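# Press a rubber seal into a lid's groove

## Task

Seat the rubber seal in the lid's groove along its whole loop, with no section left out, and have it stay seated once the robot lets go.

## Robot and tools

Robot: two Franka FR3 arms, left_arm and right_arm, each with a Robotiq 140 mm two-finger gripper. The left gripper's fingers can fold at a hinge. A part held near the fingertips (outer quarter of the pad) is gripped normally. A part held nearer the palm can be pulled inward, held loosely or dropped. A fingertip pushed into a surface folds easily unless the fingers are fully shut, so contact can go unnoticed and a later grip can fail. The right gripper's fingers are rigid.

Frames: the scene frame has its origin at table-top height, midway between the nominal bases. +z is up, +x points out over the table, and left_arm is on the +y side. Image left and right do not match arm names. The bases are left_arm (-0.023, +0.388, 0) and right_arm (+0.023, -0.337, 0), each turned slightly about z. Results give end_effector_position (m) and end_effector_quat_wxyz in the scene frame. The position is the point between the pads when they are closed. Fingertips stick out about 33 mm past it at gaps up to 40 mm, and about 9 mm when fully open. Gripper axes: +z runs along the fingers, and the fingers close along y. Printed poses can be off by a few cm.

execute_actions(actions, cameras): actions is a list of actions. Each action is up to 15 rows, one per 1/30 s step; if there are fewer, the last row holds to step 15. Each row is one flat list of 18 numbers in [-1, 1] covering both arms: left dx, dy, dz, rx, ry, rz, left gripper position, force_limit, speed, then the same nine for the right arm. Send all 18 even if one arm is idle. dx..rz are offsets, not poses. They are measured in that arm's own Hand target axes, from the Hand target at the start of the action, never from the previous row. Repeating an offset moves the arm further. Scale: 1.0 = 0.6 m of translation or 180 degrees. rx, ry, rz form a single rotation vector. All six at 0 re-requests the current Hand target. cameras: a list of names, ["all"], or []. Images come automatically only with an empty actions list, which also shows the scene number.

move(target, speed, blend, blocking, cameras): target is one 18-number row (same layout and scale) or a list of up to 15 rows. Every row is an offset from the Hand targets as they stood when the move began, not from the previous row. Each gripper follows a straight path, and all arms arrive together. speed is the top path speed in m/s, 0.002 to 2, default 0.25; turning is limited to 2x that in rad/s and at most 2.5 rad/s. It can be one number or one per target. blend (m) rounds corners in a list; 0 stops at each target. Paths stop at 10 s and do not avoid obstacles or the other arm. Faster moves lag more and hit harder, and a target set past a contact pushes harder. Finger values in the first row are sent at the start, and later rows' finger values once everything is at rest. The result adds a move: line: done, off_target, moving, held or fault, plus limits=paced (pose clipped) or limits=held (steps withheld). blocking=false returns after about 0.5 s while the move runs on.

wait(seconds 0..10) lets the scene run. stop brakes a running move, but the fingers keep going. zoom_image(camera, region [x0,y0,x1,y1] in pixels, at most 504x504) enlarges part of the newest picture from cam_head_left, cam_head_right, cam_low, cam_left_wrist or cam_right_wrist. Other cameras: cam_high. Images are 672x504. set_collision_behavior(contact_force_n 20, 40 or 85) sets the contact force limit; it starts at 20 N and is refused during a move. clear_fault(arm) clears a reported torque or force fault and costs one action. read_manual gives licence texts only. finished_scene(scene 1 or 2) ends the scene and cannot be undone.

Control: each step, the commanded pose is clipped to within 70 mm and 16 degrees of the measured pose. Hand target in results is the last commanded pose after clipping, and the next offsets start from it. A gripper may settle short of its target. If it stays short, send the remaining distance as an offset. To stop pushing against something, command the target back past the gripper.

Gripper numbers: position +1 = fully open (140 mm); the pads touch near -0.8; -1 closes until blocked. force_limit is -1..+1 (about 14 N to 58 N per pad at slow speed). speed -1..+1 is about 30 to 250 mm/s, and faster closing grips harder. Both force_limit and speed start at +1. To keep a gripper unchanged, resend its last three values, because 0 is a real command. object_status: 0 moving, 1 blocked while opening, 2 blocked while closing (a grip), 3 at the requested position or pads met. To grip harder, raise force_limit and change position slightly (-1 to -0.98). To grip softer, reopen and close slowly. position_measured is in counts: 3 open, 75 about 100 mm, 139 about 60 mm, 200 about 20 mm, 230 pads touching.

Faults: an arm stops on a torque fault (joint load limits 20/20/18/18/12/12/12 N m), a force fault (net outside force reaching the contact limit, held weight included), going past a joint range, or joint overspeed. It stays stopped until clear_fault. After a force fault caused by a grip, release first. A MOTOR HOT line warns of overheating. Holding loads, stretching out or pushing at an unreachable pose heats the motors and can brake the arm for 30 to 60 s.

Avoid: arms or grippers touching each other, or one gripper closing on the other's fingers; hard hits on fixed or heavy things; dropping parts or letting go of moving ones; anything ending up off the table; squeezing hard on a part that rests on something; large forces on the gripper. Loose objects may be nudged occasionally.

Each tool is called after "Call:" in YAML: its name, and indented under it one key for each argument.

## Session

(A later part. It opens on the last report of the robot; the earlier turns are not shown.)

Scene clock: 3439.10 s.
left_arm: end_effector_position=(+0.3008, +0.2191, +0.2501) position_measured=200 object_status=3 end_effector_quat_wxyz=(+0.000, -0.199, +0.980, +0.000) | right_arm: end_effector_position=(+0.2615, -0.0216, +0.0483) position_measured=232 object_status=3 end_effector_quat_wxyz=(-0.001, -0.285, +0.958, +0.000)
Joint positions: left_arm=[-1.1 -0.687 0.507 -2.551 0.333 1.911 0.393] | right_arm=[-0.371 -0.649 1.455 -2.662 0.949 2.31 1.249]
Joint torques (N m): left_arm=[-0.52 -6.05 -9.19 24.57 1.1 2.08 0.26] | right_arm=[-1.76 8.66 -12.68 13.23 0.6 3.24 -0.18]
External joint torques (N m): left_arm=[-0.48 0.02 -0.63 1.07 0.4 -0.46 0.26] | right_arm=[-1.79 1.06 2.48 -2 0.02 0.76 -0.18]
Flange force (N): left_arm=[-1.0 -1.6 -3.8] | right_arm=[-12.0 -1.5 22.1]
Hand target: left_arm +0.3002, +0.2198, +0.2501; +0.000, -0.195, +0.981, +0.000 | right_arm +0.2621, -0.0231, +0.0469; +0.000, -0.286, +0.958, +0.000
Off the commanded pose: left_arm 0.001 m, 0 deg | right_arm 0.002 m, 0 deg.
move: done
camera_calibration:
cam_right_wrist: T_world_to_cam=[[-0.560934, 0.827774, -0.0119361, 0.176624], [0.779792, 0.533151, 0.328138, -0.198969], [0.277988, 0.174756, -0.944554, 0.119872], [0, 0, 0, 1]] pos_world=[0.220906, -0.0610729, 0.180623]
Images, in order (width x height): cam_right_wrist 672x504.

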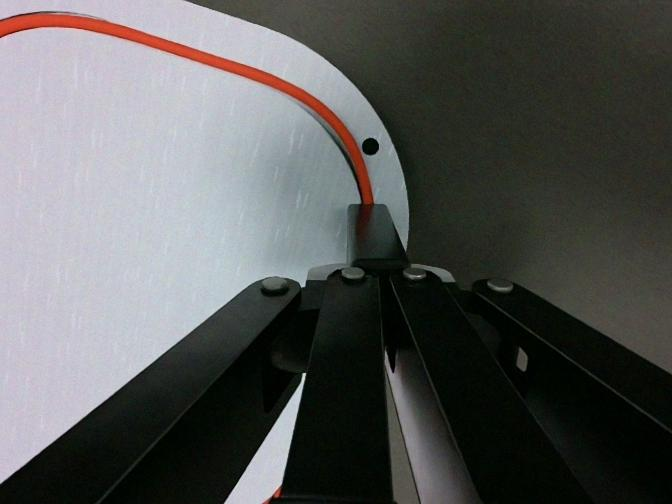

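Call:
move:
  target:
    - [0,0,0,0,0,0,-0.56,-1,-1, 0,0,-0.0150,0,0,0,-1,-1,-0.5]
    - [0,0,0,0,0,0,-0.56,-1,-1, 0.0150,0.0045,-0.0150,0,0,-0.0483,-1,-1,-0.5]
    - [0,0,0,0,0,0,-0.56,-1,-1, 0.0150,0.0045,-0.005,0,0,-0.0483,-1,-1,-0.5]
  speed: [0.03, 0.04, 0.02]
  cameras: ["cam_right_wrist"]

Call:
zoom_image:
  camera: "cam_right_wrist"
  region: [280, 80, 420, 220]

Scene clock: 3452.07 s.
left_arm: end_effector_position=(+0.3008, +0.2191, +0.2501) position_measured=200 object_status=3 end_effector_quat_wxyz=(+0.000, -0.199, +0.980, +0.000) | right_arm: end_effector_position=(+0.2529, -0.0259, +0.0505) position_measured=232 object_status=3 end_effector_quat_wxyz=(-0.001, -0.356, +0.934, -0.001)
Joint positions: left_arm=[-1.1 -0.687 0.507 -2.551 0.333 1.911 0.393] | right_arm=[-0.303 -0.623 1.406 -2.691 0.915 2.33 1.133]
Joint velocities: left_arm=[within noise] | right_arm=[0.001 0.001 0.002 -0.002 0 0.004 -0.003]
Joint torques (N m): left_arm=[-0.55 -6.01 -9.21 24.53 1.09 2.1 0.24] | right_arm=[-0.7 7.17 -12.92 15.06 0.63 2.83 -0.16]
External joint torques (N m): left_arm=[-0.62 0.02 -0.77 1.08 0.39 -0.42 0.24] | right_arm=[-0.6 1.16 1.44 -0.52 0.06 0.33 -0.16]
Flange force (N): left_arm=[-0.7 -1.9 -3.9] | right_arm=[-7.7 -0.8 12.6]
Hand target: left_arm +0.3002, +0.2198, +0.2501; +0.000, -0.195, +0.981, +0.000 | right_arm +0.2530, -0.0257, +0.0499; +0.000, -0.358, +0.934, +0.000
Off the commanded pose: left_arm 0.001 m, 0 deg | right_arm 0.001 m, 0 deg.
move: done
camera_calibration:
cam_right_wrist: T_world_to_cam=[[-0.678312, 0.734637, -0.0141752, 0.202835], [0.691018, 0.644358, 0.327561, -0.165337], [0.249772, 0.212393, -0.944724, 0.133154], [0, 0, 0, 1]] pos_world=[0.218578, -0.0707547, 0.182826]
Images, in order (width x height): cam_right_wrist 672x504.

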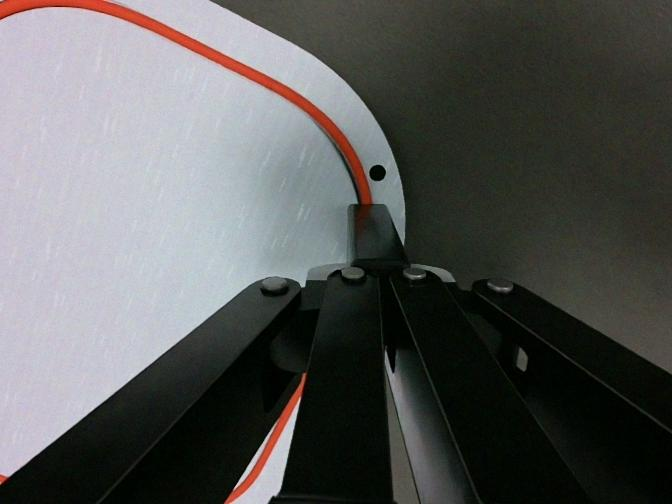

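Scaled by 3.600 from the camera's 672x504 image, which has a finer 960x720 frame.

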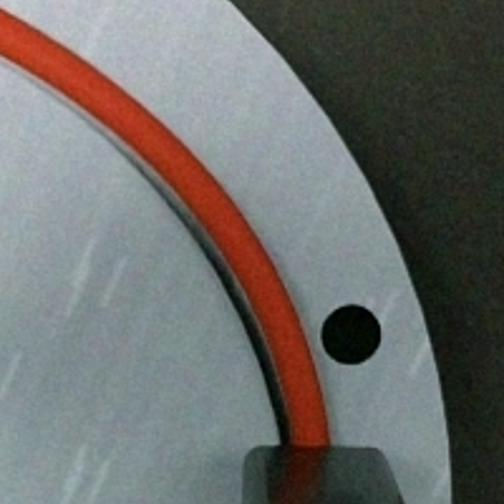

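Call:
move:
  target:
    - [0,0,0,0,0,0,-0.56,-1,-1, 0,0,0.002,0,0,0,-1,-1,-0.5]
    - [0,0,0,0,0,0,-0.56,-1,-1, 0,-0.002,0.0045,0,0,0,-1,-1,-0.5]
  speed: 0.015
  cameras: ["cam_right_wrist"]

Call:
zoom_image:
  camera: "cam_right_wrist"
  region: [280, 80, 420, 220]

Scene clock: 3459.80 s.
left_arm: end_effector_position=(+0.3008, +0.2191, +0.2501) position_measured=200 object_status=3 end_effector_quat_wxyz=(+0.000, -0.199, +0.980, +0.000) | right_arm: end_effector_position=(+0.2534, -0.0259, +0.0484) position_measured=232 object_status=3 end_effector_quat_wxyz=(-0.001, -0.357, +0.934, -0.001)
Joint positions: left_arm=[-1.1 -0.687 0.507 -2.551 0.333 1.911 0.393] | right_arm=[-0.311 -0.614 1.414 -2.692 0.915 2.341 1.131]
Joint torques (N m): left_arm=[-0.55 -6.04 -9.2 24.55 1.1 2.09 0.28] | right_arm=[-1.53 7.65 -11.56 13.51 0.73 3.21 -0.12]
External joint torques (N m): left_arm=[-0.55 0.05 -0.69 1.05 0.4 -0.44 0.28] | right_arm=[-1.59 1.67 2.48 -2.13 0.17 0.72 -0.12]
Flange force (N): left_arm=[-0.9 -1.7 -3.8] | right_arm=[-12.2 -2.6 24.1]
Hand target: left_arm +0.3002, +0.2198, +0.2501; +0.000, -0.195, +0.981, +0.000 | right_arm +0.2538, -0.0266, +0.0472; +0.000, -0.358, +0.934, +0.000
Off the commanded pose: left_arm 0.001 m, 0 deg | right_arm 0.001 m, 0 deg.
move: done
camera_calibration:
cam_right_wrist: T_world_to_cam=[[-0.678676, 0.734329, -0.0126067, 0.203131], [0.690984, 0.644244, 0.327858, -0.164989], [0.248877, 0.213798, -0.944643, 0.131342], [0, 0, 0, 1]] pos_world=[0.219177, -0.0709527, 0.180725]
Images, in order (width x height): cam_right_wrist 672x504.

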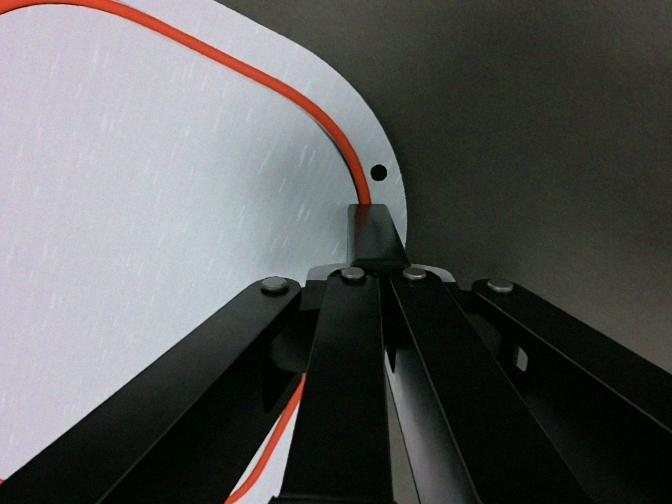

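Scaled by 3.600 from the camera's 672x504 image, which has a finer 960x720 frame.

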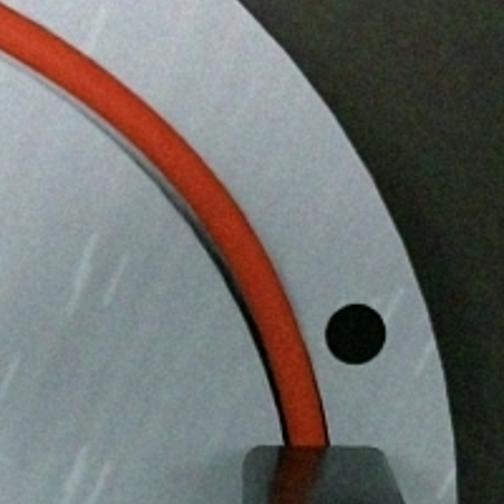

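Call:
move:
  target:
    - [0,0,0,0,0,0,-0.56,-1,-1, 0,0,-0.0150,0,0,0,-1,-1,-0.5]
    - [0,0,0,0,0,0,-0.56,-1,-1, 0.0158,0.0040,-0.0150,0,0,-0.0483,-1,-1,-0.5]
    - [0,0,0,0,0,0,-0.56,-1,-1, 0.0158,0.0040,-0.0045,0,0,-0.0483,-1,-1,-0.5]
  speed: [0.03, 0.04, 0.02]
  cameras: ["cam_right_wrist"]

Call:
zoom_image:
  camera: "cam_right_wrist"
  region: [280, 80, 420, 220]

Scene clock: 3471.60 s.
left_arm: end_effector_position=(+0.3008, +0.2191, +0.2501) position_measured=200 object_status=3 end_effector_quat_wxyz=(+0.000, -0.199, +0.980, +0.000) | right_arm: end_effector_position=(+0.2449, -0.0308, +0.0505) position_measured=232 object_status=3 end_effector_quat_wxyz=(+0.000, -0.426, +0.905, -0.001)
Joint positions: left_arm=[-1.1 -0.687 0.507 -2.551 0.333 1.911 0.393] | right_arm=[-0.235 -0.59 1.355 -2.724 0.881 2.361 1.014]
Joint velocities: left_arm=[within noise] | right_arm=[0.002 -0.001 0.001 -0.001 0.001 0.004 -0.003]
Joint torques (N m): left_arm=[-0.59 -6.03 -9.22 24.56 1.09 2.08 0.29] | right_arm=[-0.95 5.04 -12.12 15.14 0.45 2.78 -0.16]
External joint torques (N m): left_arm=[-0.6 0.01 -0.73 1.17 0.39 -0.43 0.29] | right_arm=[-0.96 0.82 0.97 -0.72 -0.09 0.3 -0.16]
Flange force (N): left_arm=[-1.0 -1.9 -4.1] | right_arm=[-7.3 -2.6 11.2]
Hand target: left_arm +0.3002, +0.2198, +0.2501; +0.000, -0.195, +0.981, +0.000 | right_arm +0.2452, -0.0312, +0.0499; +0.000, -0.427, +0.904, +0.000
Off the commanded pose: left_arm 0.001 m, 0 deg | right_arm 0.001 m, 0 deg.
move: done
camera_calibration:
cam_right_wrist: T_world_to_cam=[[-0.781914, 0.623244, -0.0133329, 0.222899], [0.585443, 0.741502, 0.327767, -0.127765], [0.214165, 0.24848, -0.944664, 0.146058], [0, 0, 0, 1]] pos_world=[0.217806, -0.0804747, 0.182825]
Images, in order (width x height): cam_right_wrist 672x504.

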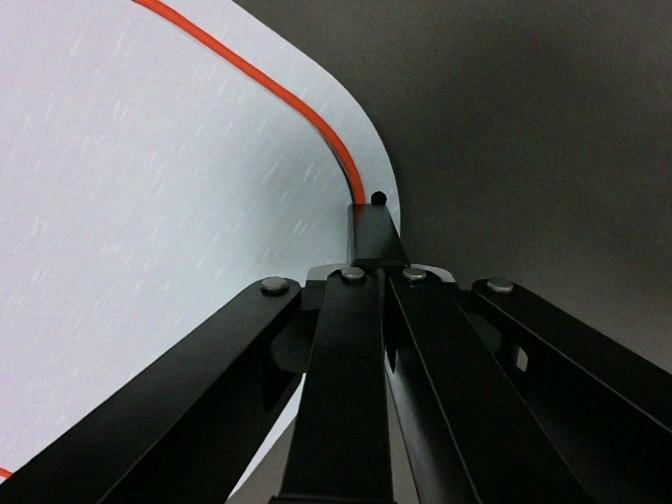

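Scaled by 3.600 from the camera's 672x504 image, which has a finer 960x720 frame.

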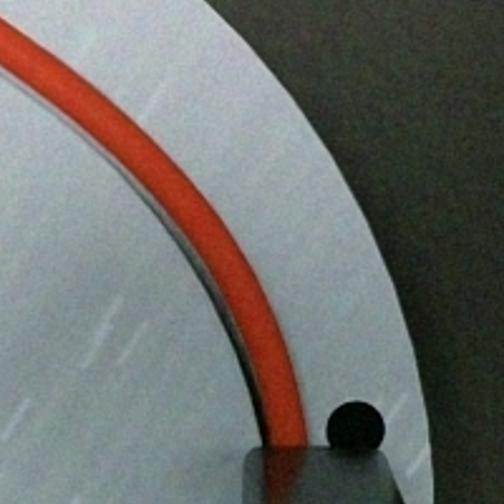

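Call:
move:
  target:
    - [0,0,0,0,0,0,-0.56,-1,-1, 0,-0.0035,0,0,0,0,-1,-1,-0.5]
    - [0,0,0,0,0,0,-0.56,-1,-1, 0,-0.0035,0.002,0,0,0,-1,-1,-0.5]
    - [0,0,0,0,0,0,-0.56,-1,-1, 0,-0.005,0.0045,0,0,0,-1,-1,-0.5]
  speed: 0.015
  cameras: ["cam_right_wrist"]

Call:
zoom_image:
  camera: "cam_right_wrist"
  region: [280, 80, 420, 220]

Scene clock: 3480.40 s.
left_arm: end_effector_position=(+0.3008, +0.2191, +0.2501) position_measured=200 object_status=3 end_effector_quat_wxyz=(+0.000, -0.199, +0.980, +0.000) | right_arm: end_effector_position=(+0.2473, -0.0324, +0.0485) position_measured=232 object_status=3 end_effector_quat_wxyz=(-0.001, -0.425, +0.905, +0.000)
Joint positions: left_arm=[-1.1 -0.687 0.507 -2.551 0.333 1.911 0.393] | right_arm=[-0.249 -0.58 1.362 -2.725 0.881 2.372 1.008]
Joint torques (N m): left_arm=[-0.52 -5.99 -9.2 24.53 1.1 2.08 0.24] | right_arm=[-1.63 5.94 -10.12 14.14 0.79 3.32 -0.24]
External joint torques (N m): left_arm=[-0.52 0.14 -0.67 1.02 0.4 -0.45 0.24] | right_arm=[-1.65 1.73 2.81 -1.78 0.25 0.82 -0.24]
Flange force (N): left_arm=[-1.0 -1.9 -3.7] | right_arm=[-15.1 -4.1 27.7]
Hand target: left_arm +0.3002, +0.2198, +0.2501; +0.000, -0.195, +0.981, +0.000 | right_arm +0.2475, -0.0331, +0.0472; +0.000, -0.427, +0.904, +0.000
Off the commanded pose: left_arm 0.001 m, 0 deg | right_arm 0.001 m, 0 deg.
move: done
camera_calibration:
cam_right_wrist: T_world_to_cam=[[-0.780532, 0.625009, -0.0116081, 0.225386], [0.587438, 0.739708, 0.32825, -0.127821], [0.213746, 0.249391, -0.944519, 0.144147], [0, 0, 0, 1]] pos_world=[0.220197, -0.0822671, 0.180723]
Images, in order (width x height): cam_right_wrist 672x504.

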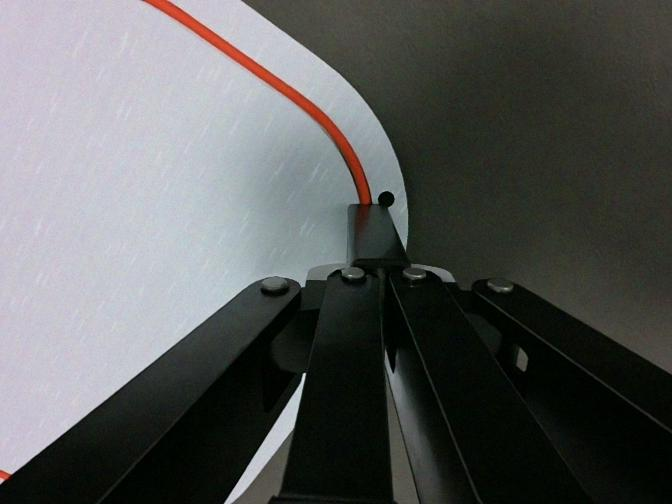

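Scaled by 3.600 from the camera's 672x504 image, which has a finer 960x720 frame.

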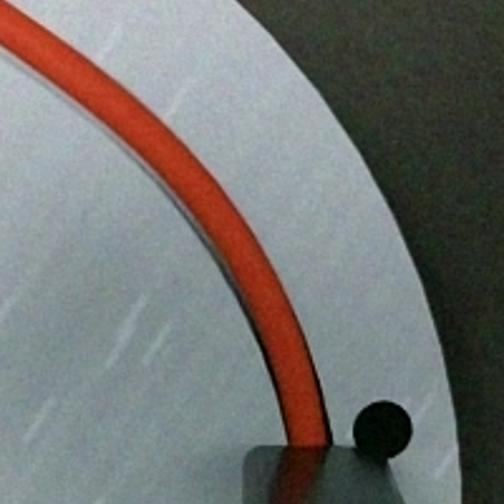

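Call:
move:
  target:
    - [0,0,0,0,0,0,-0.56,-1,-1, 0,0,-0.0150,0,0,0,-1,-1,-0.5]
    - [0,0,0,0,0,0,-0.56,-1,-1, 0.0165,0.0020,-0.0150,0,0,-0.0510,-1,-1,-0.5]
    - [0,0,0,0,0,0,-0.56,-1,-1, 0.0165,0.0020,-0.0045,0,0,-0.0510,-1,-1,-0.5]
  speed: [0.03, 0.04, 0.02]
  cameras: ["cam_right_wrist"]

Call:
zoom_image:
  camera: "cam_right_wrist"
  region: [280, 80, 420, 220]

Scene clock: 3491.30 s.
left_arm: end_effector_position=(+0.3008, +0.2191, +0.2501) position_measured=200 object_status=3 end_effector_quat_wxyz=(+0.000, -0.199, +0.980, +0.000) | right_arm: end_effector_position=(+0.2399, -0.0394, +0.0505) position_measured=232 object_status=3 end_effector_quat_wxyz=(+0.000, -0.497, +0.868, -0.001)
Joint positions: left_arm=[-1.1 -0.687 0.507 -2.551 0.333 1.911 0.393] | right_arm=[-0.165 -0.559 1.291 -2.76 0.843 2.392 0.878]
Joint velocities: left_arm=[within noise] | right_arm=[-0.001 0 0 0.001 0.002 0.005 -0.003]
Joint torques (N m): left_arm=[-0.55 -6.03 -9.2 24.52 1.09 2.09 0.3] | right_arm=[-0.96 3.13 -10.86 15.53 0.39 2.75 -0.25]
External joint torques (N m): left_arm=[-0.56 0.01 -0.69 1.1 0.39 -0.43 0.3] | right_arm=[-0.98 0.87 1.06 -0.66 -0.12 0.25 -0.25]
Flange force (N): left_arm=[-1.0 -1.7 -3.9] | right_arm=[-7.7 -3.9 11.9]
Hand target: left_arm +0.3002, +0.2198, +0.2501; +0.000, -0.195, +0.981, +0.000 | right_arm +0.2403, -0.0400, +0.0500; +0.000, -0.498, +0.867, +0.000
Off the commanded pose: left_arm 0.001 m, 0 deg | right_arm 0.001 m, 0 deg.
move: done
camera_calibration:
cam_right_wrist: T_world_to_cam=[[-0.870923, 0.491264, -0.0123707, 0.24043], [0.460541, 0.824723, 0.328229, -0.0852705], [0.171449, 0.280165, -0.944517, 0.160781], [0, 0, 0, 1]] pos_world=[0.221101, -0.0928354, 0.182823]
Images, in order (width x height): cam_right_wrist 672x504.

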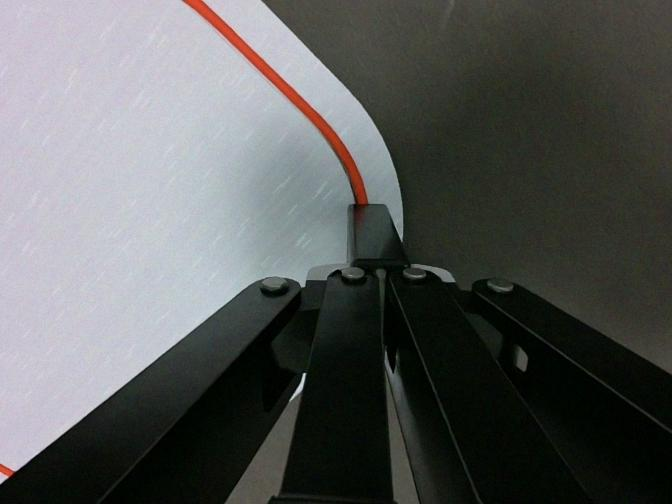

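Scaled by 3.600 from the camera's 672x504 image, which has a finer 960x720 frame.

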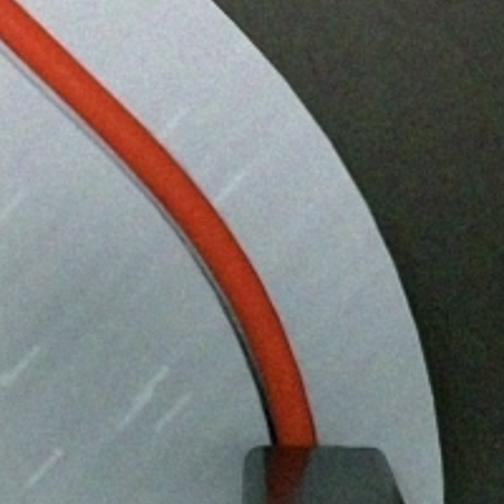

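Call:
move:
  target:
    - [0,0,0,0,0,0,-0.56,-1,-1, 0,-0.0025,0,0,0,0,-1,-1,-0.5]
    - [0,0,0,0,0,0,-0.56,-1,-1, 0,-0.0025,0.002,0,0,0,-1,-1,-0.5]
    - [0,0,0,0,0,0,-0.56,-1,-1, 0,-0.004,0.0042,0,0,0,-1,-1,-0.5]
  speed: 0.015
  cameras: ["cam_right_wrist"]

Call:
zoom_image:
  camera: "cam_right_wrist"
  region: [280, 80, 420, 220]

Scene clock: 3503.93 s.
left_arm: end_effector_position=(+0.3008, +0.2191, +0.2501) position_measured=200 object_status=3 end_effector_quat_wxyz=(+0.000, -0.199, +0.980, +0.000) | right_arm: end_effector_position=(+0.2424, -0.0405, +0.0486) position_measured=232 object_status=3 end_effector_quat_wxyz=(+0.000, -0.496, +0.868, +0.000)
Joint positions: left_arm=[-1.1 -0.687 0.507 -2.551 0.333 1.911 0.393] | right_arm=[-0.179 -0.549 1.299 -2.76 0.843 2.402 0.873]
Joint velocities: left_arm=[within noise] | right_arm=[0.001 -0.002 0.001 0 -0.001 0 -0.004]
Joint torques (N m): left_arm=[-0.51 -6.01 -9.21 24.53 1.08 2.09 0.27] | right_arm=[-1.17 4.11 -9.13 14.48 0.7 3.12 -0.18]
External joint torques (N m): left_arm=[-0.48 0.05 -0.63 1.07 0.38 -0.43 0.27] | right_arm=[-1.22 1.85 2.66 -1.77 0.19 0.61 -0.18]
Flange force (N): left_arm=[-1.1 -1.7 -3.8] | right_arm=[-12.9 -4.8 25.4]
Hand target: left_arm +0.3002, +0.2198, +0.2501; +0.000, -0.195, +0.981, +0.000 | right_arm +0.2424, -0.0412, +0.0474; +0.000, -0.498, +0.867, +0.000
Off the commanded pose: left_arm 0.001 m, 0 deg | right_arm 0.001 m, 0 deg.
move: done
camera_calibration:
cam_right_wrist: T_world_to_cam=[[-0.869612, 0.493599, -0.0116487, 0.24292], [0.462755, 0.823045, 0.329325, -0.0854984], [0.172142, 0.280994, -0.944145, 0.158697], [0, 0, 0, 1]] pos_world=[0.223492, -0.0941286, 0.180819]
Images, in order (width x height): cam_right_wrist 672x504.

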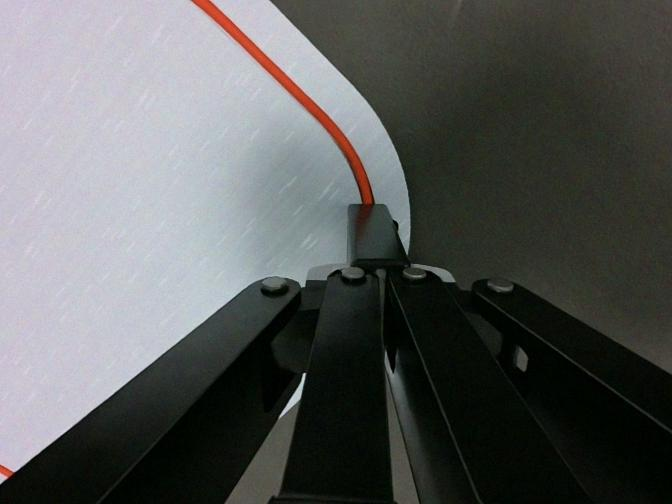

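Scaled by 3.600 from the camera's 672x504 image, which has a finer 960x720 frame.

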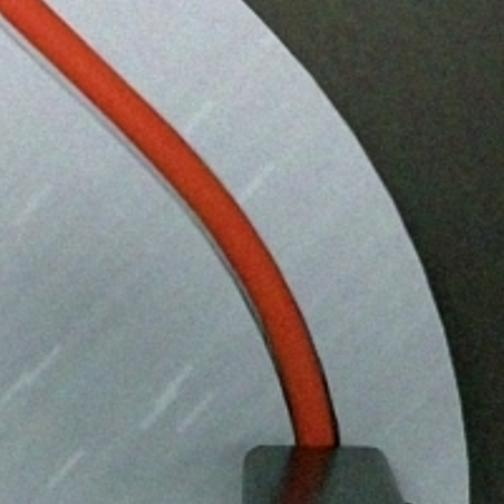

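Call:
move:
  target:
    - [0,0,0,0,0,0,-0.56,-1,-1, 0,0,-0.0150,0,0,0,-1,-1,-0.5]
    - [0,0,0,0,0,0,-0.56,-1,-1, 0.0165,0.0010,-0.0150,0,0,-0.0510,-1,-1,-0.5]
    - [0,0,0,0,0,0,-0.56,-1,-1, 0.0165,0.0010,-0.0045,0,0,-0.0510,-1,-1,-0.5]
  speed: [0.03, 0.04, 0.02]
  cameras: ["cam_right_wrist"]

Call:
zoom_image:
  camera: "cam_right_wrist"
  region: [280, 80, 420, 220]

Scene clock: 3517.73 s.
left_arm: end_effector_position=(+0.3008, +0.2191, +0.2501) position_measured=200 object_status=3 end_effector_quat_wxyz=(+0.000, -0.199, +0.980, +0.000) | right_arm: end_effector_position=(+0.2365, -0.0487, +0.0507) position_measured=232 object_status=3 end_effector_quat_wxyz=(+0.000, -0.565, +0.825, +0.000)
Joint positions: left_arm=[-1.1 -0.687 0.507 -2.551 0.333 1.911 0.393] | right_arm=[-0.094 -0.533 1.218 -2.795 0.805 2.418 0.738]
Joint velocities: left_arm=[within noise] | right_arm=[0 0 0.001 0.001 0 0.005 -0.005]
Joint torques (N m): left_arm=[-0.53 -6.01 -9.23 24.53 1.09 2.08 0.3] | right_arm=[-0.9 1.2 -9.72 15.87 0.39 2.73 -0.06]
External joint torques (N m): left_arm=[-0.53 0.04 -0.72 1.08 0.4 -0.44 0.3] | right_arm=[-0.87 0.71 1.17 -0.6 -0.12 0.22 -0.06]
Flange force (N): left_arm=[-0.9 -1.7 -3.9] | right_arm=[-7.1 -3.9 11.1]
Hand target: left_arm +0.3002, +0.2198, +0.2501; +0.000, -0.195, +0.981, +0.000 | right_arm +0.2369, -0.0494, +0.0501; +0.000, -0.566, +0.824, +0.000
Off the commanded pose: left_arm 0.001 m, 0 deg | right_arm 0.001 m, 0 deg.
move: done
camera_calibration:
cam_right_wrist: T_world_to_cam=[[-0.93783, 0.346898, -0.0116873, 0.250782], [0.324026, 0.887072, 0.328803, -0.0407137], [0.124429, 0.304574, -0.944326, 0.176425], [0, 0, 0, 1]] pos_world=[0.226431, -0.104615, 0.182921]
Images, in order (width x height): cam_right_wrist 672x504.

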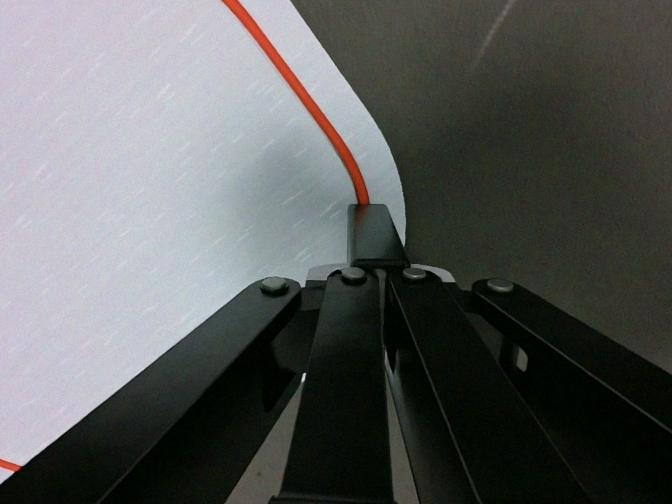

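Scaled by 3.600 from the camera's 672x504 image, which has a finer 960x720 frame.

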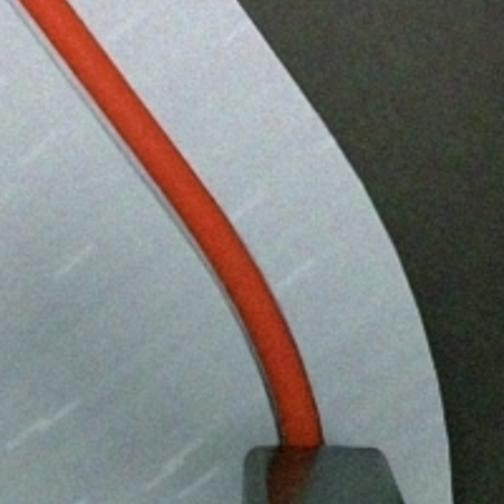

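Call:
move:
  target:
    - [0,0,0,0,0,0,-0.56,-1,-1, 0,0,0.002,0,0,0,-1,-1,-0.5]
    - [0,0,0,0,0,0,-0.56,-1,-1, 0,-0.002,0.0043,0,0,0,-1,-1,-0.5]
  speed: 0.015
  cameras: ["cam_right_wrist"]

Call:
zoom_image:
  camera: "cam_right_wrist"
  region: [280, 80, 420, 220]

Scene clock: 3524.87 s.
left_arm: end_effector_position=(+0.3008, +0.2191, +0.2501) position_measured=200 object_status=3 end_effector_quat_wxyz=(+0.000, -0.199, +0.980, +0.000) | right_arm: end_effector_position=(+0.2382, -0.0492, +0.0487) position_measured=232 object_status=3 end_effector_quat_wxyz=(+0.000, -0.564, +0.826, +0.000)
Joint positions: left_arm=[-1.1 -0.687 0.507 -2.551 0.333 1.911 0.393] | right_arm=[-0.105 -0.524 1.226 -2.795 0.805 2.43 0.737]
Joint torques (N m): left_arm=[-0.54 -6.02 -9.23 24.57 1.09 2.09 0.28] | right_arm=[-1.32 2.44 -8.77 15.05 0.43 3.09 -0.15]
External joint torques (N m): left_arm=[-0.53 0 -0.73 1.15 0.39 -0.43 0.28] | right_arm=[-1.3 2.01 1.97 -1.39 -0.07 0.57 -0.15]
Flange force (N): left_arm=[-0.9 -1.8 -4.0] | right_arm=[-12.2 -7.2 22.7]
Hand target: left_arm +0.3002, +0.2198, +0.2501; +0.000, -0.195, +0.981, +0.000 | right_arm +0.2380, -0.0499, +0.0476; +0.000, -0.566, +0.824, +0.000
Off the commanded pose: left_arm 0.001 m, 0 deg | right_arm 0.001 m, 0 deg.
move: done
camera_calibration:
cam_right_wrist: T_world_to_cam=[[-0.936992, 0.349151, -0.0118327, 0.252438], [0.325945, 0.8859, 0.330062, -0.040799], [0.125724, 0.305409, -0.943885, 0.174241], [0, 0, 0, 1]] pos_world=[0.227924, -0.10521, 0.180916]
Images, in order (width x height): cam_right_wrist 672x504.

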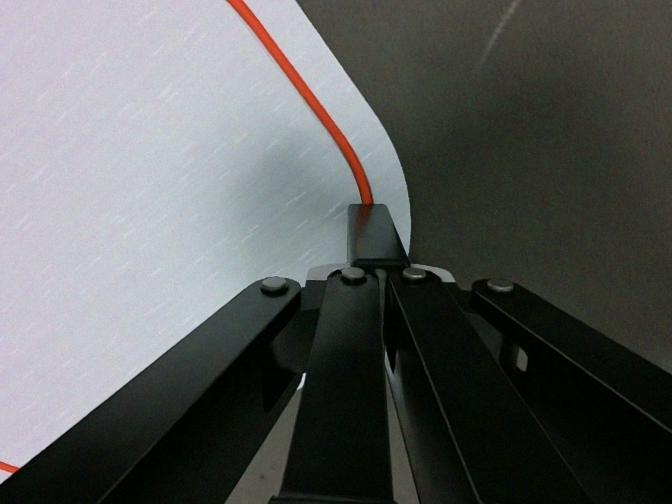

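Scaled by 3.600 from the camera's 672x504 image, which has a finer 960x720 frame.

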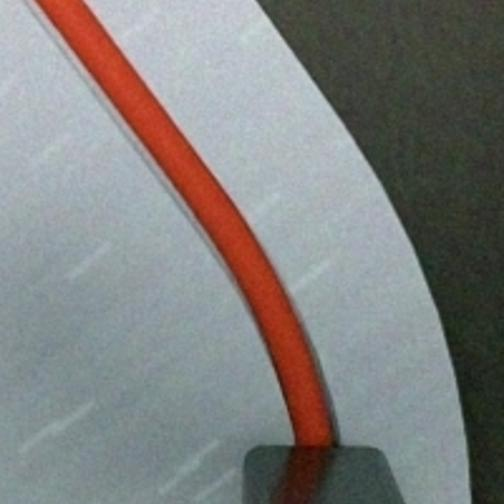

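Call:
move:
  target:
    - [0,0,0,0,0,0,-0.56,-1,-1, 0,0,-0.0150,0,0,0,-1,-1,-0.5]
    - [0,0,0,0,0,0,-0.56,-1,-1, 0.0165,0.0010,-0.0150,0,0,-0.0510,-1,-1,-0.5]
    - [0,0,0,0,0,0,-0.56,-1,-1, 0.0165,0.0010,-0.0045,0,0,-0.0510,-1,-1,-0.5]
  speed: [0.03, 0.04, 0.02]
  cameras: ["cam_right_wrist"]

Call:
zoom_image:
  camera: "cam_right_wrist"
  region: [280, 80, 420, 220]

Scene clock: 3535.97 s.
left_arm: end_effector_position=(+0.3008, +0.2191, +0.2501) position_measured=200 object_status=3 end_effector_quat_wxyz=(+0.000, -0.199, +0.980, +0.000) | right_arm: end_effector_position=(+0.2334, -0.0581, +0.0509) position_measured=232 object_status=3 end_effector_quat_wxyz=(+0.000, -0.629, +0.778, +0.000)
Joint positions: left_arm=[-1.1 -0.687 0.507 -2.551 0.333 1.911 0.393] | right_arm=[-0.021 -0.514 1.14 -2.828 0.767 2.442 0.598]
Joint velocities: left_arm=[within noise] | right_arm=[-0.001 0 -0.001 0 -0.002 0.004 -0.001]
Joint torques (N m): left_arm=[-0.54 -6.07 -9.19 24.55 1.1 2.09 0.25] | right_arm=[-0.96 -0.59 -8.84 16.15 0.35 2.66 -0.18]
External joint torques (N m): left_arm=[-0.51 -0.07 -0.64 1.14 0.4 -0.43 0.25] | right_arm=[-0.98 0.69 1.01 -0.64 -0.13 0.14 -0.18]
Flange force (N): left_arm=[-0.9 -1.5 -4.0] | right_arm=[-5.7 -5.1 9.9]
Hand target: left_arm +0.3002, +0.2198, +0.2501; +0.000, -0.195, +0.981, +0.000 | right_arm +0.2339, -0.0589, +0.0503; +0.000, -0.630, +0.776, +0.000
Off the commanded pose: left_arm 0.001 m, 0 deg | right_arm 0.001 m, 0 deg.
move: done
camera_calibration:
cam_right_wrist: T_world_to_cam=[[-0.981041, 0.193471, -0.0112898, 0.252375], [0.179043, 0.927098, 0.329292, 0.00460663], [0.0741751, 0.321027, -0.944161, 0.192538], [0, 0, 0, 1]] pos_world=[0.232484, -0.114908, 0.183119]
Images, in order (width x height): cam_right_wrist 672x504.

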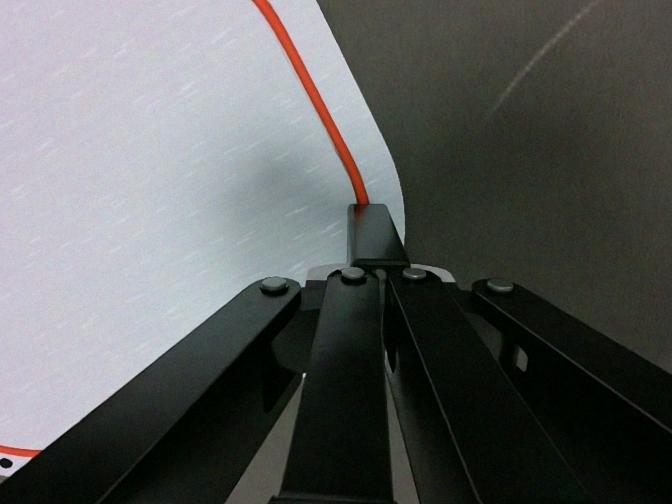

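Scaled by 3.600 from the camera's 672x504 image, which has a finer 960x720 frame.

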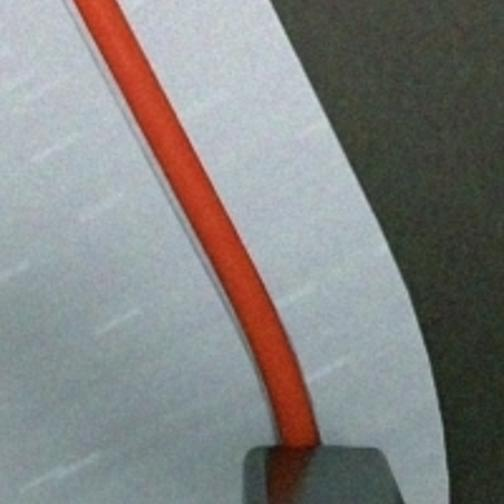

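Call:
move:
  target:
    - [0,0,0,0,0,0,-0.56,-1,-1, 0,-0.0015,0.002,0,0,0,-1,-1,-0.5]
    - [0,0,0,0,0,0,-0.56,-1,-1, 0,-0.003,0.0044,0,0,0,-1,-1,-0.5]
  speed: 0.015
  cameras: ["cam_right_wrist"]

Call:
zoom_image:
  camera: "cam_right_wrist"
  region: [280, 80, 420, 220]

Scene clock: 3546.97 s.
left_arm: end_effector_position=(+0.3008, +0.2191, +0.2501) position_measured=200 object_status=3 end_effector_quat_wxyz=(+0.000, -0.199, +0.980, +0.000) | right_arm: end_effector_position=(+0.2359, -0.0587, +0.0489) position_measured=232 object_status=3 end_effector_quat_wxyz=(+0.000, -0.628, +0.779, +0.000)
Joint positions: left_arm=[-1.1 -0.687 0.507 -2.551 0.333 1.911 0.393] | right_arm=[-0.034 -0.503 1.149 -2.828 0.766 2.454 0.596]
Joint torques (N m): left_arm=[-0.54 -6.03 -9.21 24.53 1.09 2.1 0.25] | right_arm=[-0.86 0.89 -7.77 15.06 0.2 3.1 -0.19]
External joint torques (N m): left_arm=[-0.55 0 -0.73 1.13 0.4 -0.41 0.25] | right_arm=[-0.89 2.23 1.94 -1.65 -0.27 0.57 -0.19]
Flange force (N): left_arm=[-0.9 -1.8 -3.9] | right_arm=[-9.7 -7.8 21.9]
Hand target: left_arm +0.3002, +0.2198, +0.2501; +0.000, -0.195, +0.981, +0.000 | right_arm +0.2356, -0.0593, +0.0476; +0.000, -0.630, +0.776, +0.000
Off the commanded pose: left_arm 0.001 m, 0 deg | right_arm 0.001 m, 0 deg.
move: done
camera_calibration:
cam_right_wrist: T_world_to_cam=[[-0.980552, 0.195885, -0.0121431, 0.254859], [0.180964, 0.926342, 0.330367, 0.00483816], [0.0759625, 0.321744, -0.943775, 0.190214], [0, 0, 0, 1]] pos_world=[0.234578, -0.115605, 0.181015]
Images, in order (width x height): cam_right_wrist 672x504.

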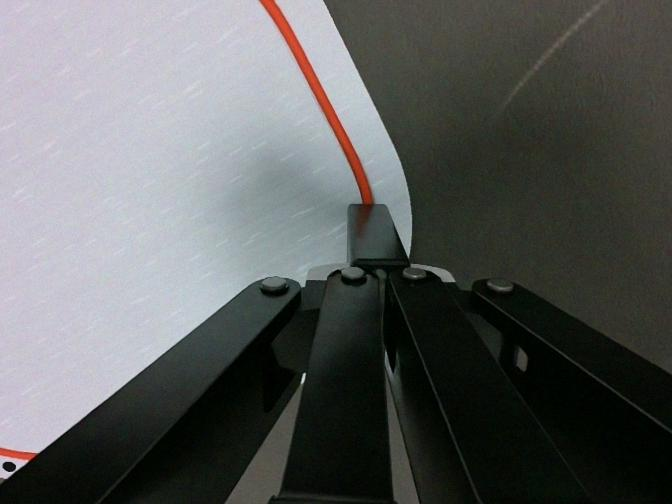

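Scaled by 3.600 from the camera's 672x504 image, which has a finer 960x720 frame.

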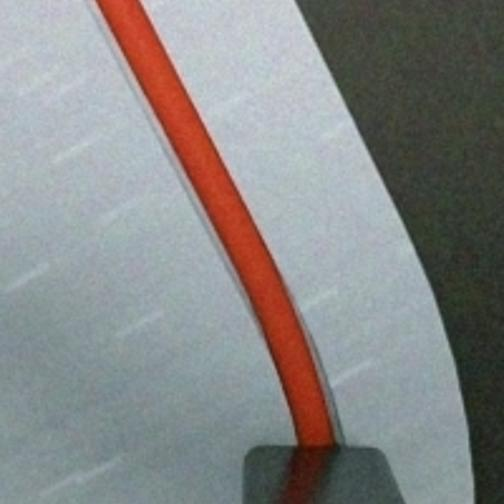

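Call:
move:
  target:
    - [0,0,0,0,0,0,-0.56,-1,-1, 0,0,-0.0150,0,0,0,-1,-1,-0.5]
    - [0,0,0,0,0,0,-0.56,-1,-1, 0.0168,0.0010,-0.0150,0,0,-0.0510,-1,-1,-0.5]
    - [0,0,0,0,0,0,-0.56,-1,-1, 0.0168,0.0010,-0.0043,0,0,-0.0510,-1,-1,-0.5]
  speed: [0.03, 0.04, 0.02]
  cameras: ["cam_right_wrist"]

Call:
zoom_image:
  camera: "cam_right_wrist"
  region: [280, 80, 420, 220]

Scene clock: 3558.50 s.
left_arm: end_effector_position=(+0.3008, +0.2191, +0.2501) position_measured=200 object_status=3 end_effector_quat_wxyz=(+0.000, -0.199, +0.980, +0.000) | right_arm: end_effector_position=(+0.2326, -0.0681, +0.0509) position_measured=232 object_status=3 end_effector_quat_wxyz=(+0.000, +0.689, -0.725, +0.000)
Joint positions: left_arm=[-1.1 -0.687 0.507 -2.551 0.333 1.911 0.393] | right_arm=[0.047 -0.497 1.059 -2.86 0.727 2.464 0.453]
Joint velocities: left_arm=[within noise] | right_arm=[-0.001 0 -0.001 0.001 0 0.004 -0.001]
Joint torques (N m): left_arm=[-0.51 -6.02 -9.2 24.54 1.09 2.09 0.28] | right_arm=[-0.94 -2.2 -7.9 16.42 0.35 2.86 -0.15]
External joint torques (N m): left_arm=[-0.48 -0.07 -0.67 1.17 0.4 -0.42 0.28] | right_arm=[-0.9 0.71 1.07 -0.57 -0.12 0.32 -0.15]
Flange force (N): left_arm=[-1.0 -1.5 -4.0] | right_arm=[-4.9 -5.6 10.1]
Hand target: left_arm +0.3002, +0.2198, +0.2501; +0.000, -0.195, +0.981, +0.000 | right_arm +0.2330, -0.0690, +0.0502; +0.000, +0.690, -0.723, +0.000
Off the commanded pose: left_arm 0.001 m, 0 deg | right_arm 0.001 m, 0 deg.
move: done
camera_calibration:
cam_right_wrist: T_world_to_cam=[[-0.999324, 0.0350411, -0.0111266, 0.246879], [0.029413, 0.943565, 0.329879, 0.0499393], [0.022058, 0.329329, -0.943958, 0.208424], [0, 0, 0, 1]] pos_world=[0.240645, -0.124412, 0.183017]
Images, in order (width x height): cam_right_wrist 672x504.

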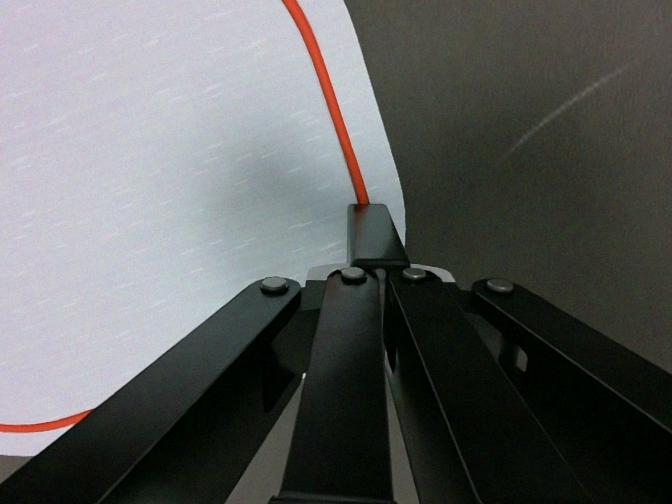

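Scaled by 3.600 from the camera's 672x504 image, which has a finer 960x720 frame.

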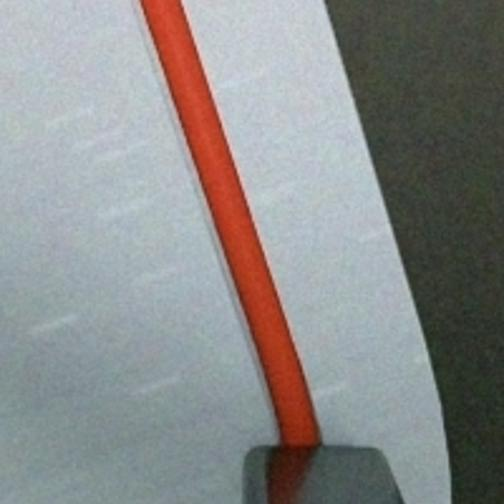

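Call:
move:
  target:
    - [0,0,0,0,0,0,-0.56,-1,-1, 0,-0.0012,0.002,0,0,0,-1,-1,-0.5]
    - [0,0,0,0,0,0,-0.56,-1,-1, 0,-0.0027,0.0044,0,0,0,-1,-1,-0.5]
  speed: 0.015
  cameras: ["cam_right_wrist"]

Call:
zoom_image:
  camera: "cam_right_wrist"
  region: [280, 80, 420, 220]

Scene clock: 3565.90 s.
left_arm: end_effector_position=(+0.3008, +0.2191, +0.2501) position_measured=200 object_status=3 end_effector_quat_wxyz=(+0.000, -0.199, +0.980, +0.000) | right_arm: end_effector_position=(+0.2348, -0.0683, +0.0489) position_measured=232 object_status=3 end_effector_quat_wxyz=(+0.000, +0.688, -0.726, +0.000)
Joint positions: left_arm=[-1.1 -0.687 0.507 -2.551 0.333 1.911 0.393] | right_arm=[0.035 -0.486 1.067 -2.858 0.725 2.476 0.452]
Joint torques (N m): left_arm=[-0.54 -6 -9.2 24.55 1.1 2.08 0.3] | right_arm=[-0.92 -0.45 -5.97 15.35 0.33 3.16 -0.2]
External joint torques (N m): left_arm=[-0.58 0.07 -0.72 1.05 0.4 -0.45 0.3] | right_arm=[-0.93 2.51 2.84 -1.65 -0.14 0.62 -0.2]
Flange force (N): left_arm=[-1.0 -1.8 -3.8] | right_arm=[-11.2 -9.7 25.6]
Hand target: left_arm +0.3002, +0.2198, +0.2501; +0.000, -0.195, +0.981, +0.000 | right_arm +0.2346, -0.0691, +0.0476; +0.000, +0.690, -0.723, +0.000
Off the commanded pose: left_arm 0.001 m, 0 deg | right_arm 0.002 m, 0 deg.
move: done
camera_calibration:
cam_right_wrist: T_world_to_cam=[[-0.999258, 0.0364678, -0.0124065, 0.249258], [0.0303264, 0.943368, 0.33036, 0.0504568], [0.0237514, 0.329739, -0.943773, 0.206291], [0, 0, 0, 1]] pos_world=[0.242643, -0.124711, 0.181115]
Images, in order (width x height): cam_right_wrist 672x504.

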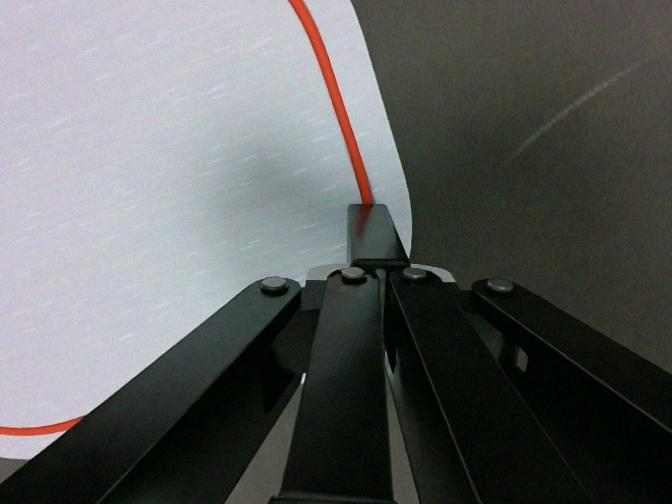

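Scaled by 3.600 from the camera's 672x504 image, which has a finer 960x720 frame.

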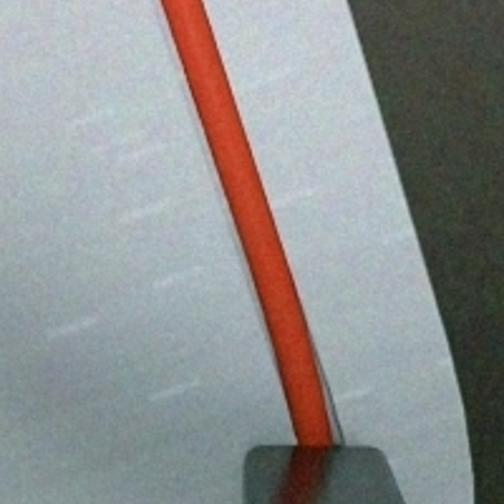

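Call:
move:
  target:
    - [0,0,0,0,0,0,-0.56,-1,-1, 0,0,-0.0150,0,0,0,-1,-1,-0.5]
    - [0,0,0,0,0,0,-0.56,-1,-1, 0.0175,0.0005,-0.0150,0,0,-0.0510,-1,-1,-0.5]
    - [0,0,0,0,0,0,-0.56,-1,-1, 0.0175,0.0005,-0.0043,0,0,-0.0510,-1,-1,-0.5]
  speed: [0.03, 0.04, 0.02]
  cameras: ["cam_right_wrist"]

Call:
zoom_image:
  camera: "cam_right_wrist"
  region: [280, 80, 420, 220]

Scene clock: 3576.43 s.
left_arm: end_effector_position=(+0.3008, +0.2191, +0.2501) position_measured=200 object_status=3 end_effector_quat_wxyz=(+0.000, -0.199, +0.980, +0.000) | right_arm: end_effector_position=(+0.2334, -0.0786, +0.0508) position_measured=232 object_status=3 end_effector_quat_wxyz=(+0.000, +0.744, -0.668, -0.001)
Joint positions: left_arm=[-1.1 -0.687 0.507 -2.551 0.333 1.911 0.393] | right_arm=[0.11 -0.484 0.975 -2.889 0.683 2.484 0.304]
Joint velocities: left_arm=[within noise] | right_arm=[0 0.001 0.001 0.002 0 0.004 -0.001]
Joint torques (N m): left_arm=[-0.52 -6.05 -9.26 24.54 1.09 2.07 0.26] | right_arm=[-0.9 -3.7 -6.96 16.68 0.23 2.76 -0.17]
External joint torques (N m): left_arm=[-0.54 -0.03 -0.79 1.12 0.39 -0.44 0.26] | right_arm=[-0.88 0.69 1.11 -0.61 -0.22 0.21 -0.17]
Flange force (N): left_arm=[-0.7 -1.6 -4.1] | right_arm=[-3.6 -5.8 8.8]
Hand target: left_arm +0.3002, +0.2198, +0.2501; +0.000, -0.195, +0.981, +0.000 | right_arm +0.2338, -0.0796, +0.0502; +0.000, +0.746, -0.666, +0.000
Off the commanded pose: left_arm 0.001 m, 0 deg | right_arm 0.001 m, 0 deg.
move: done
camera_calibration:
cam_right_wrist: T_world_to_cam=[[-0.992173, -0.124374, -0.0111559, 0.233936], [-0.121054, 0.93606, 0.33036, 0.0944056], [-0.0306456, 0.329125, -0.943789, 0.224089], [0, 0, 0, 1]] pos_world=[0.250401, -0.133027, 0.182915]
Images, in order (width x height): cam_right_wrist 672x504.

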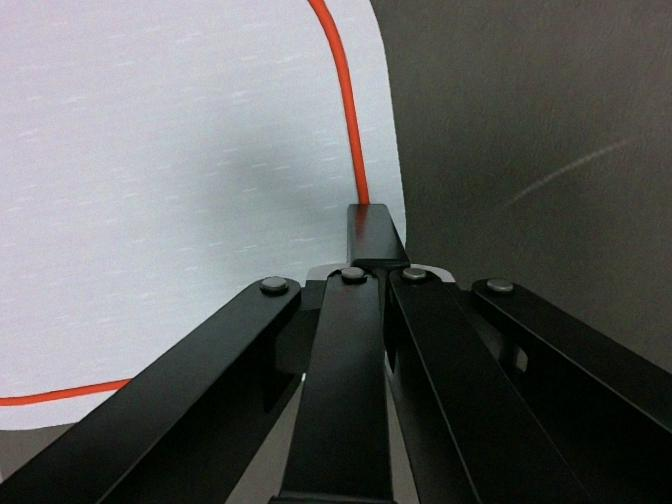

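Scaled by 3.600 from the camera's 672x504 image, which has a finer 960x720 frame.

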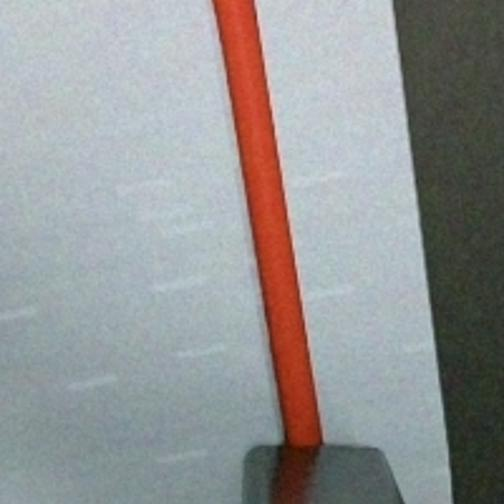

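Call:
move:
  target:
    - [0,0,0,0,0,0,-0.56,-1,-1, 0,0,0.002,0,0,0,-1,-1,-0.5]
    - [0,0,0,0,0,0,-0.56,-1,-1, 0,-0.0015,0.0044,0,0,0,-1,-1,-0.5]
  speed: 0.015
  cameras: ["cam_right_wrist"]

Call:
zoom_image:
  camera: "cam_right_wrist"
  region: [280, 80, 420, 220]

Scene clock: 3585.10 s.
left_arm: end_effector_position=(+0.3008, +0.2191, +0.2501) position_measured=200 object_status=3 end_effector_quat_wxyz=(+0.000, -0.199, +0.980, +0.000) | right_arm: end_effector_position=(+0.2350, -0.0783, +0.0491) position_measured=232 object_status=3 end_effector_quat_wxyz=(-0.001, +0.744, -0.668, +0.000)
Joint positions: left_arm=[-1.1 -0.687 0.507 -2.551 0.333 1.911 0.393] | right_arm=[0.102 -0.473 0.981 -2.888 0.682 2.496 0.304]
Joint torques (N m): left_arm=[-0.55 -5.99 -9.22 24.56 1.09 2.08 0.26] | right_arm=[-1.52 -1.94 -6.08 15.73 0.21 3.1 -0.2]
External joint torques (N m): left_arm=[-0.56 0.05 -0.73 1.14 0.39 -0.44 0.26] | right_arm=[-1.53 2.51 1.85 -1.43 -0.24 0.55 -0.2]
Flange force (N): left_arm=[-0.9 -1.9 -4.0] | right_arm=[-8.0 -12.9 22.2]
Hand target: left_arm +0.3002, +0.2198, +0.2501; +0.000, -0.195, +0.981, +0.000 | right_arm +0.2347, -0.0795, +0.0475; +0.000, +0.746, -0.666, +0.000
Off the commanded pose: left_arm 0.001 m, 0 deg | right_arm 0.002 m, 0 deg.
move: done
camera_calibration:
cam_right_wrist: T_world_to_cam=[[-0.992197, -0.123972, -0.0132412, 0.235673], [-0.121343, 0.935802, 0.330983, 0.0948622], [-0.0286417, 0.330008, -0.943544, 0.222025], [0, 0, 0, 1]] pos_world=[0.251704, -0.132825, 0.181213]
Images, in order (width x height): cam_right_wrist 672x504.

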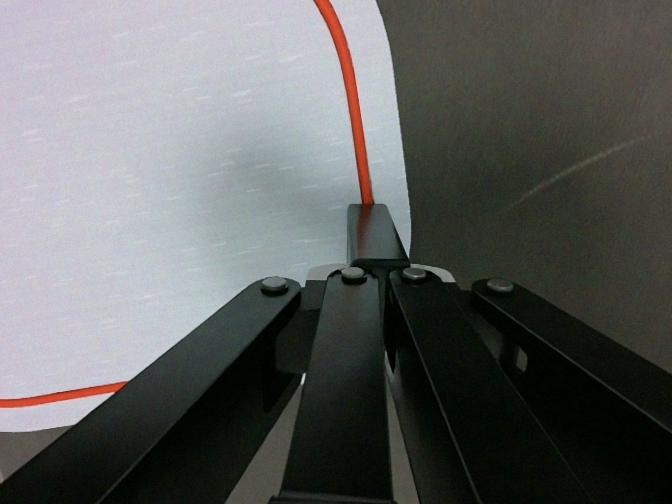

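Scaled by 3.600 from the camera's 672x504 image, which has a finer 960x720 frame.

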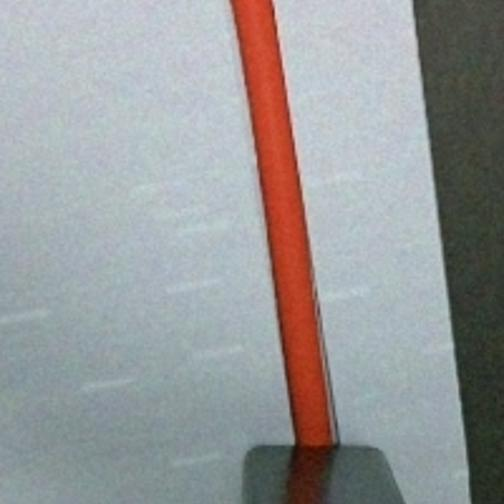

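Call:
move:
  target: [0,0,0,0,0,0,-0.56,-1,-1, 0,-0.025,0,0,0,0,-1,-1,-0.5]
  speed: 0.02
  cameras: ["cam_right_wrist"]

Call:
zoom_image:
  camera: "cam_right_wrist"
  region: [280, 80, 420, 220]

Scene clock: 3608.17 s.
left_arm: end_effector_position=(+0.3008, +0.2191, +0.2501) position_measured=200 object_status=3 end_effector_quat_wxyz=(+0.000, -0.199, +0.980, +0.000) | right_arm: end_effector_position=(+0.2486, -0.0755, +0.0491) position_measured=232 object_status=3 end_effector_quat_wxyz=(+0.000, +0.744, -0.668, -0.001)
Joint positions: left_arm=[-1.1 -0.687 0.507 -2.551 0.333 1.911 0.393] | right_arm=[0.04 -0.434 0.999 -2.857 0.646 2.509 0.298]
Joint torques (N m): left_arm=[-0.51 -6.03 -9.19 24.54 1.09 2.08 0.28] | right_arm=[-2.26 -2.87 -6.39 14.78 -0.31 3.39 -0.26]
External joint torques (N m): left_arm=[-0.54 0.13 -0.68 0.99 0.39 -0.46 0.28] | right_arm=[-2.26 2.14 1.28 -2.67 -0.75 0.83 -0.26]
Flange force (N): left_arm=[-1.0 -1.8 -3.6] | right_arm=[-4.8 -13.9 23.2]
Hand target: left_arm +0.3002, +0.2198, +0.2501; +0.000, -0.195, +0.981, +0.000 | right_arm +0.2496, -0.0778, +0.0475; +0.000, +0.746, -0.666, +0.000
Off the commanded pose: left_arm 0.001 m, 0 deg | right_arm 0.003 m, 0 deg.
move: done
camera_calibration:
cam_right_wrist: T_world_to_cam=[[-0.992194, -0.124265, -0.0104354, 0.249357], [-0.120672, 0.935656, 0.331641, 0.093657], [-0.0314473, 0.330311, -0.943348, 0.222154], [0, 0, 0, 1]] pos_world=[0.265699, -0.130024, 0.18111]
Images, in order (width x height): cam_right_wrist 672x504.

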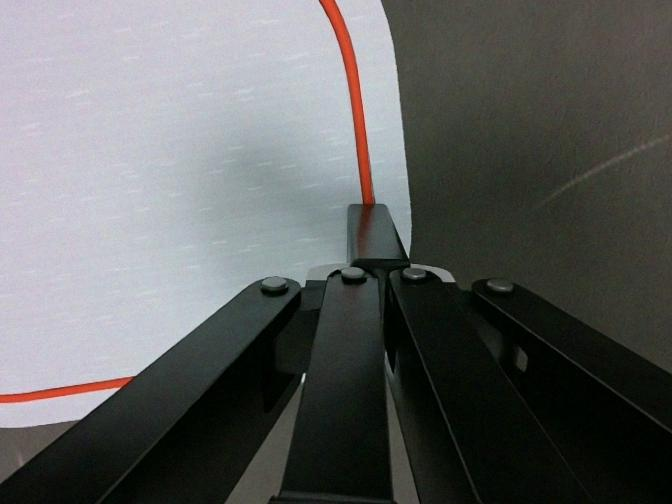

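Scaled by 3.600 from the camera's 672x504 image, which has a finer 960x720 frame.

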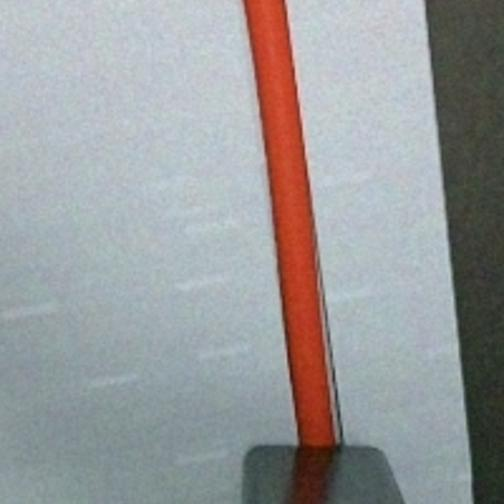

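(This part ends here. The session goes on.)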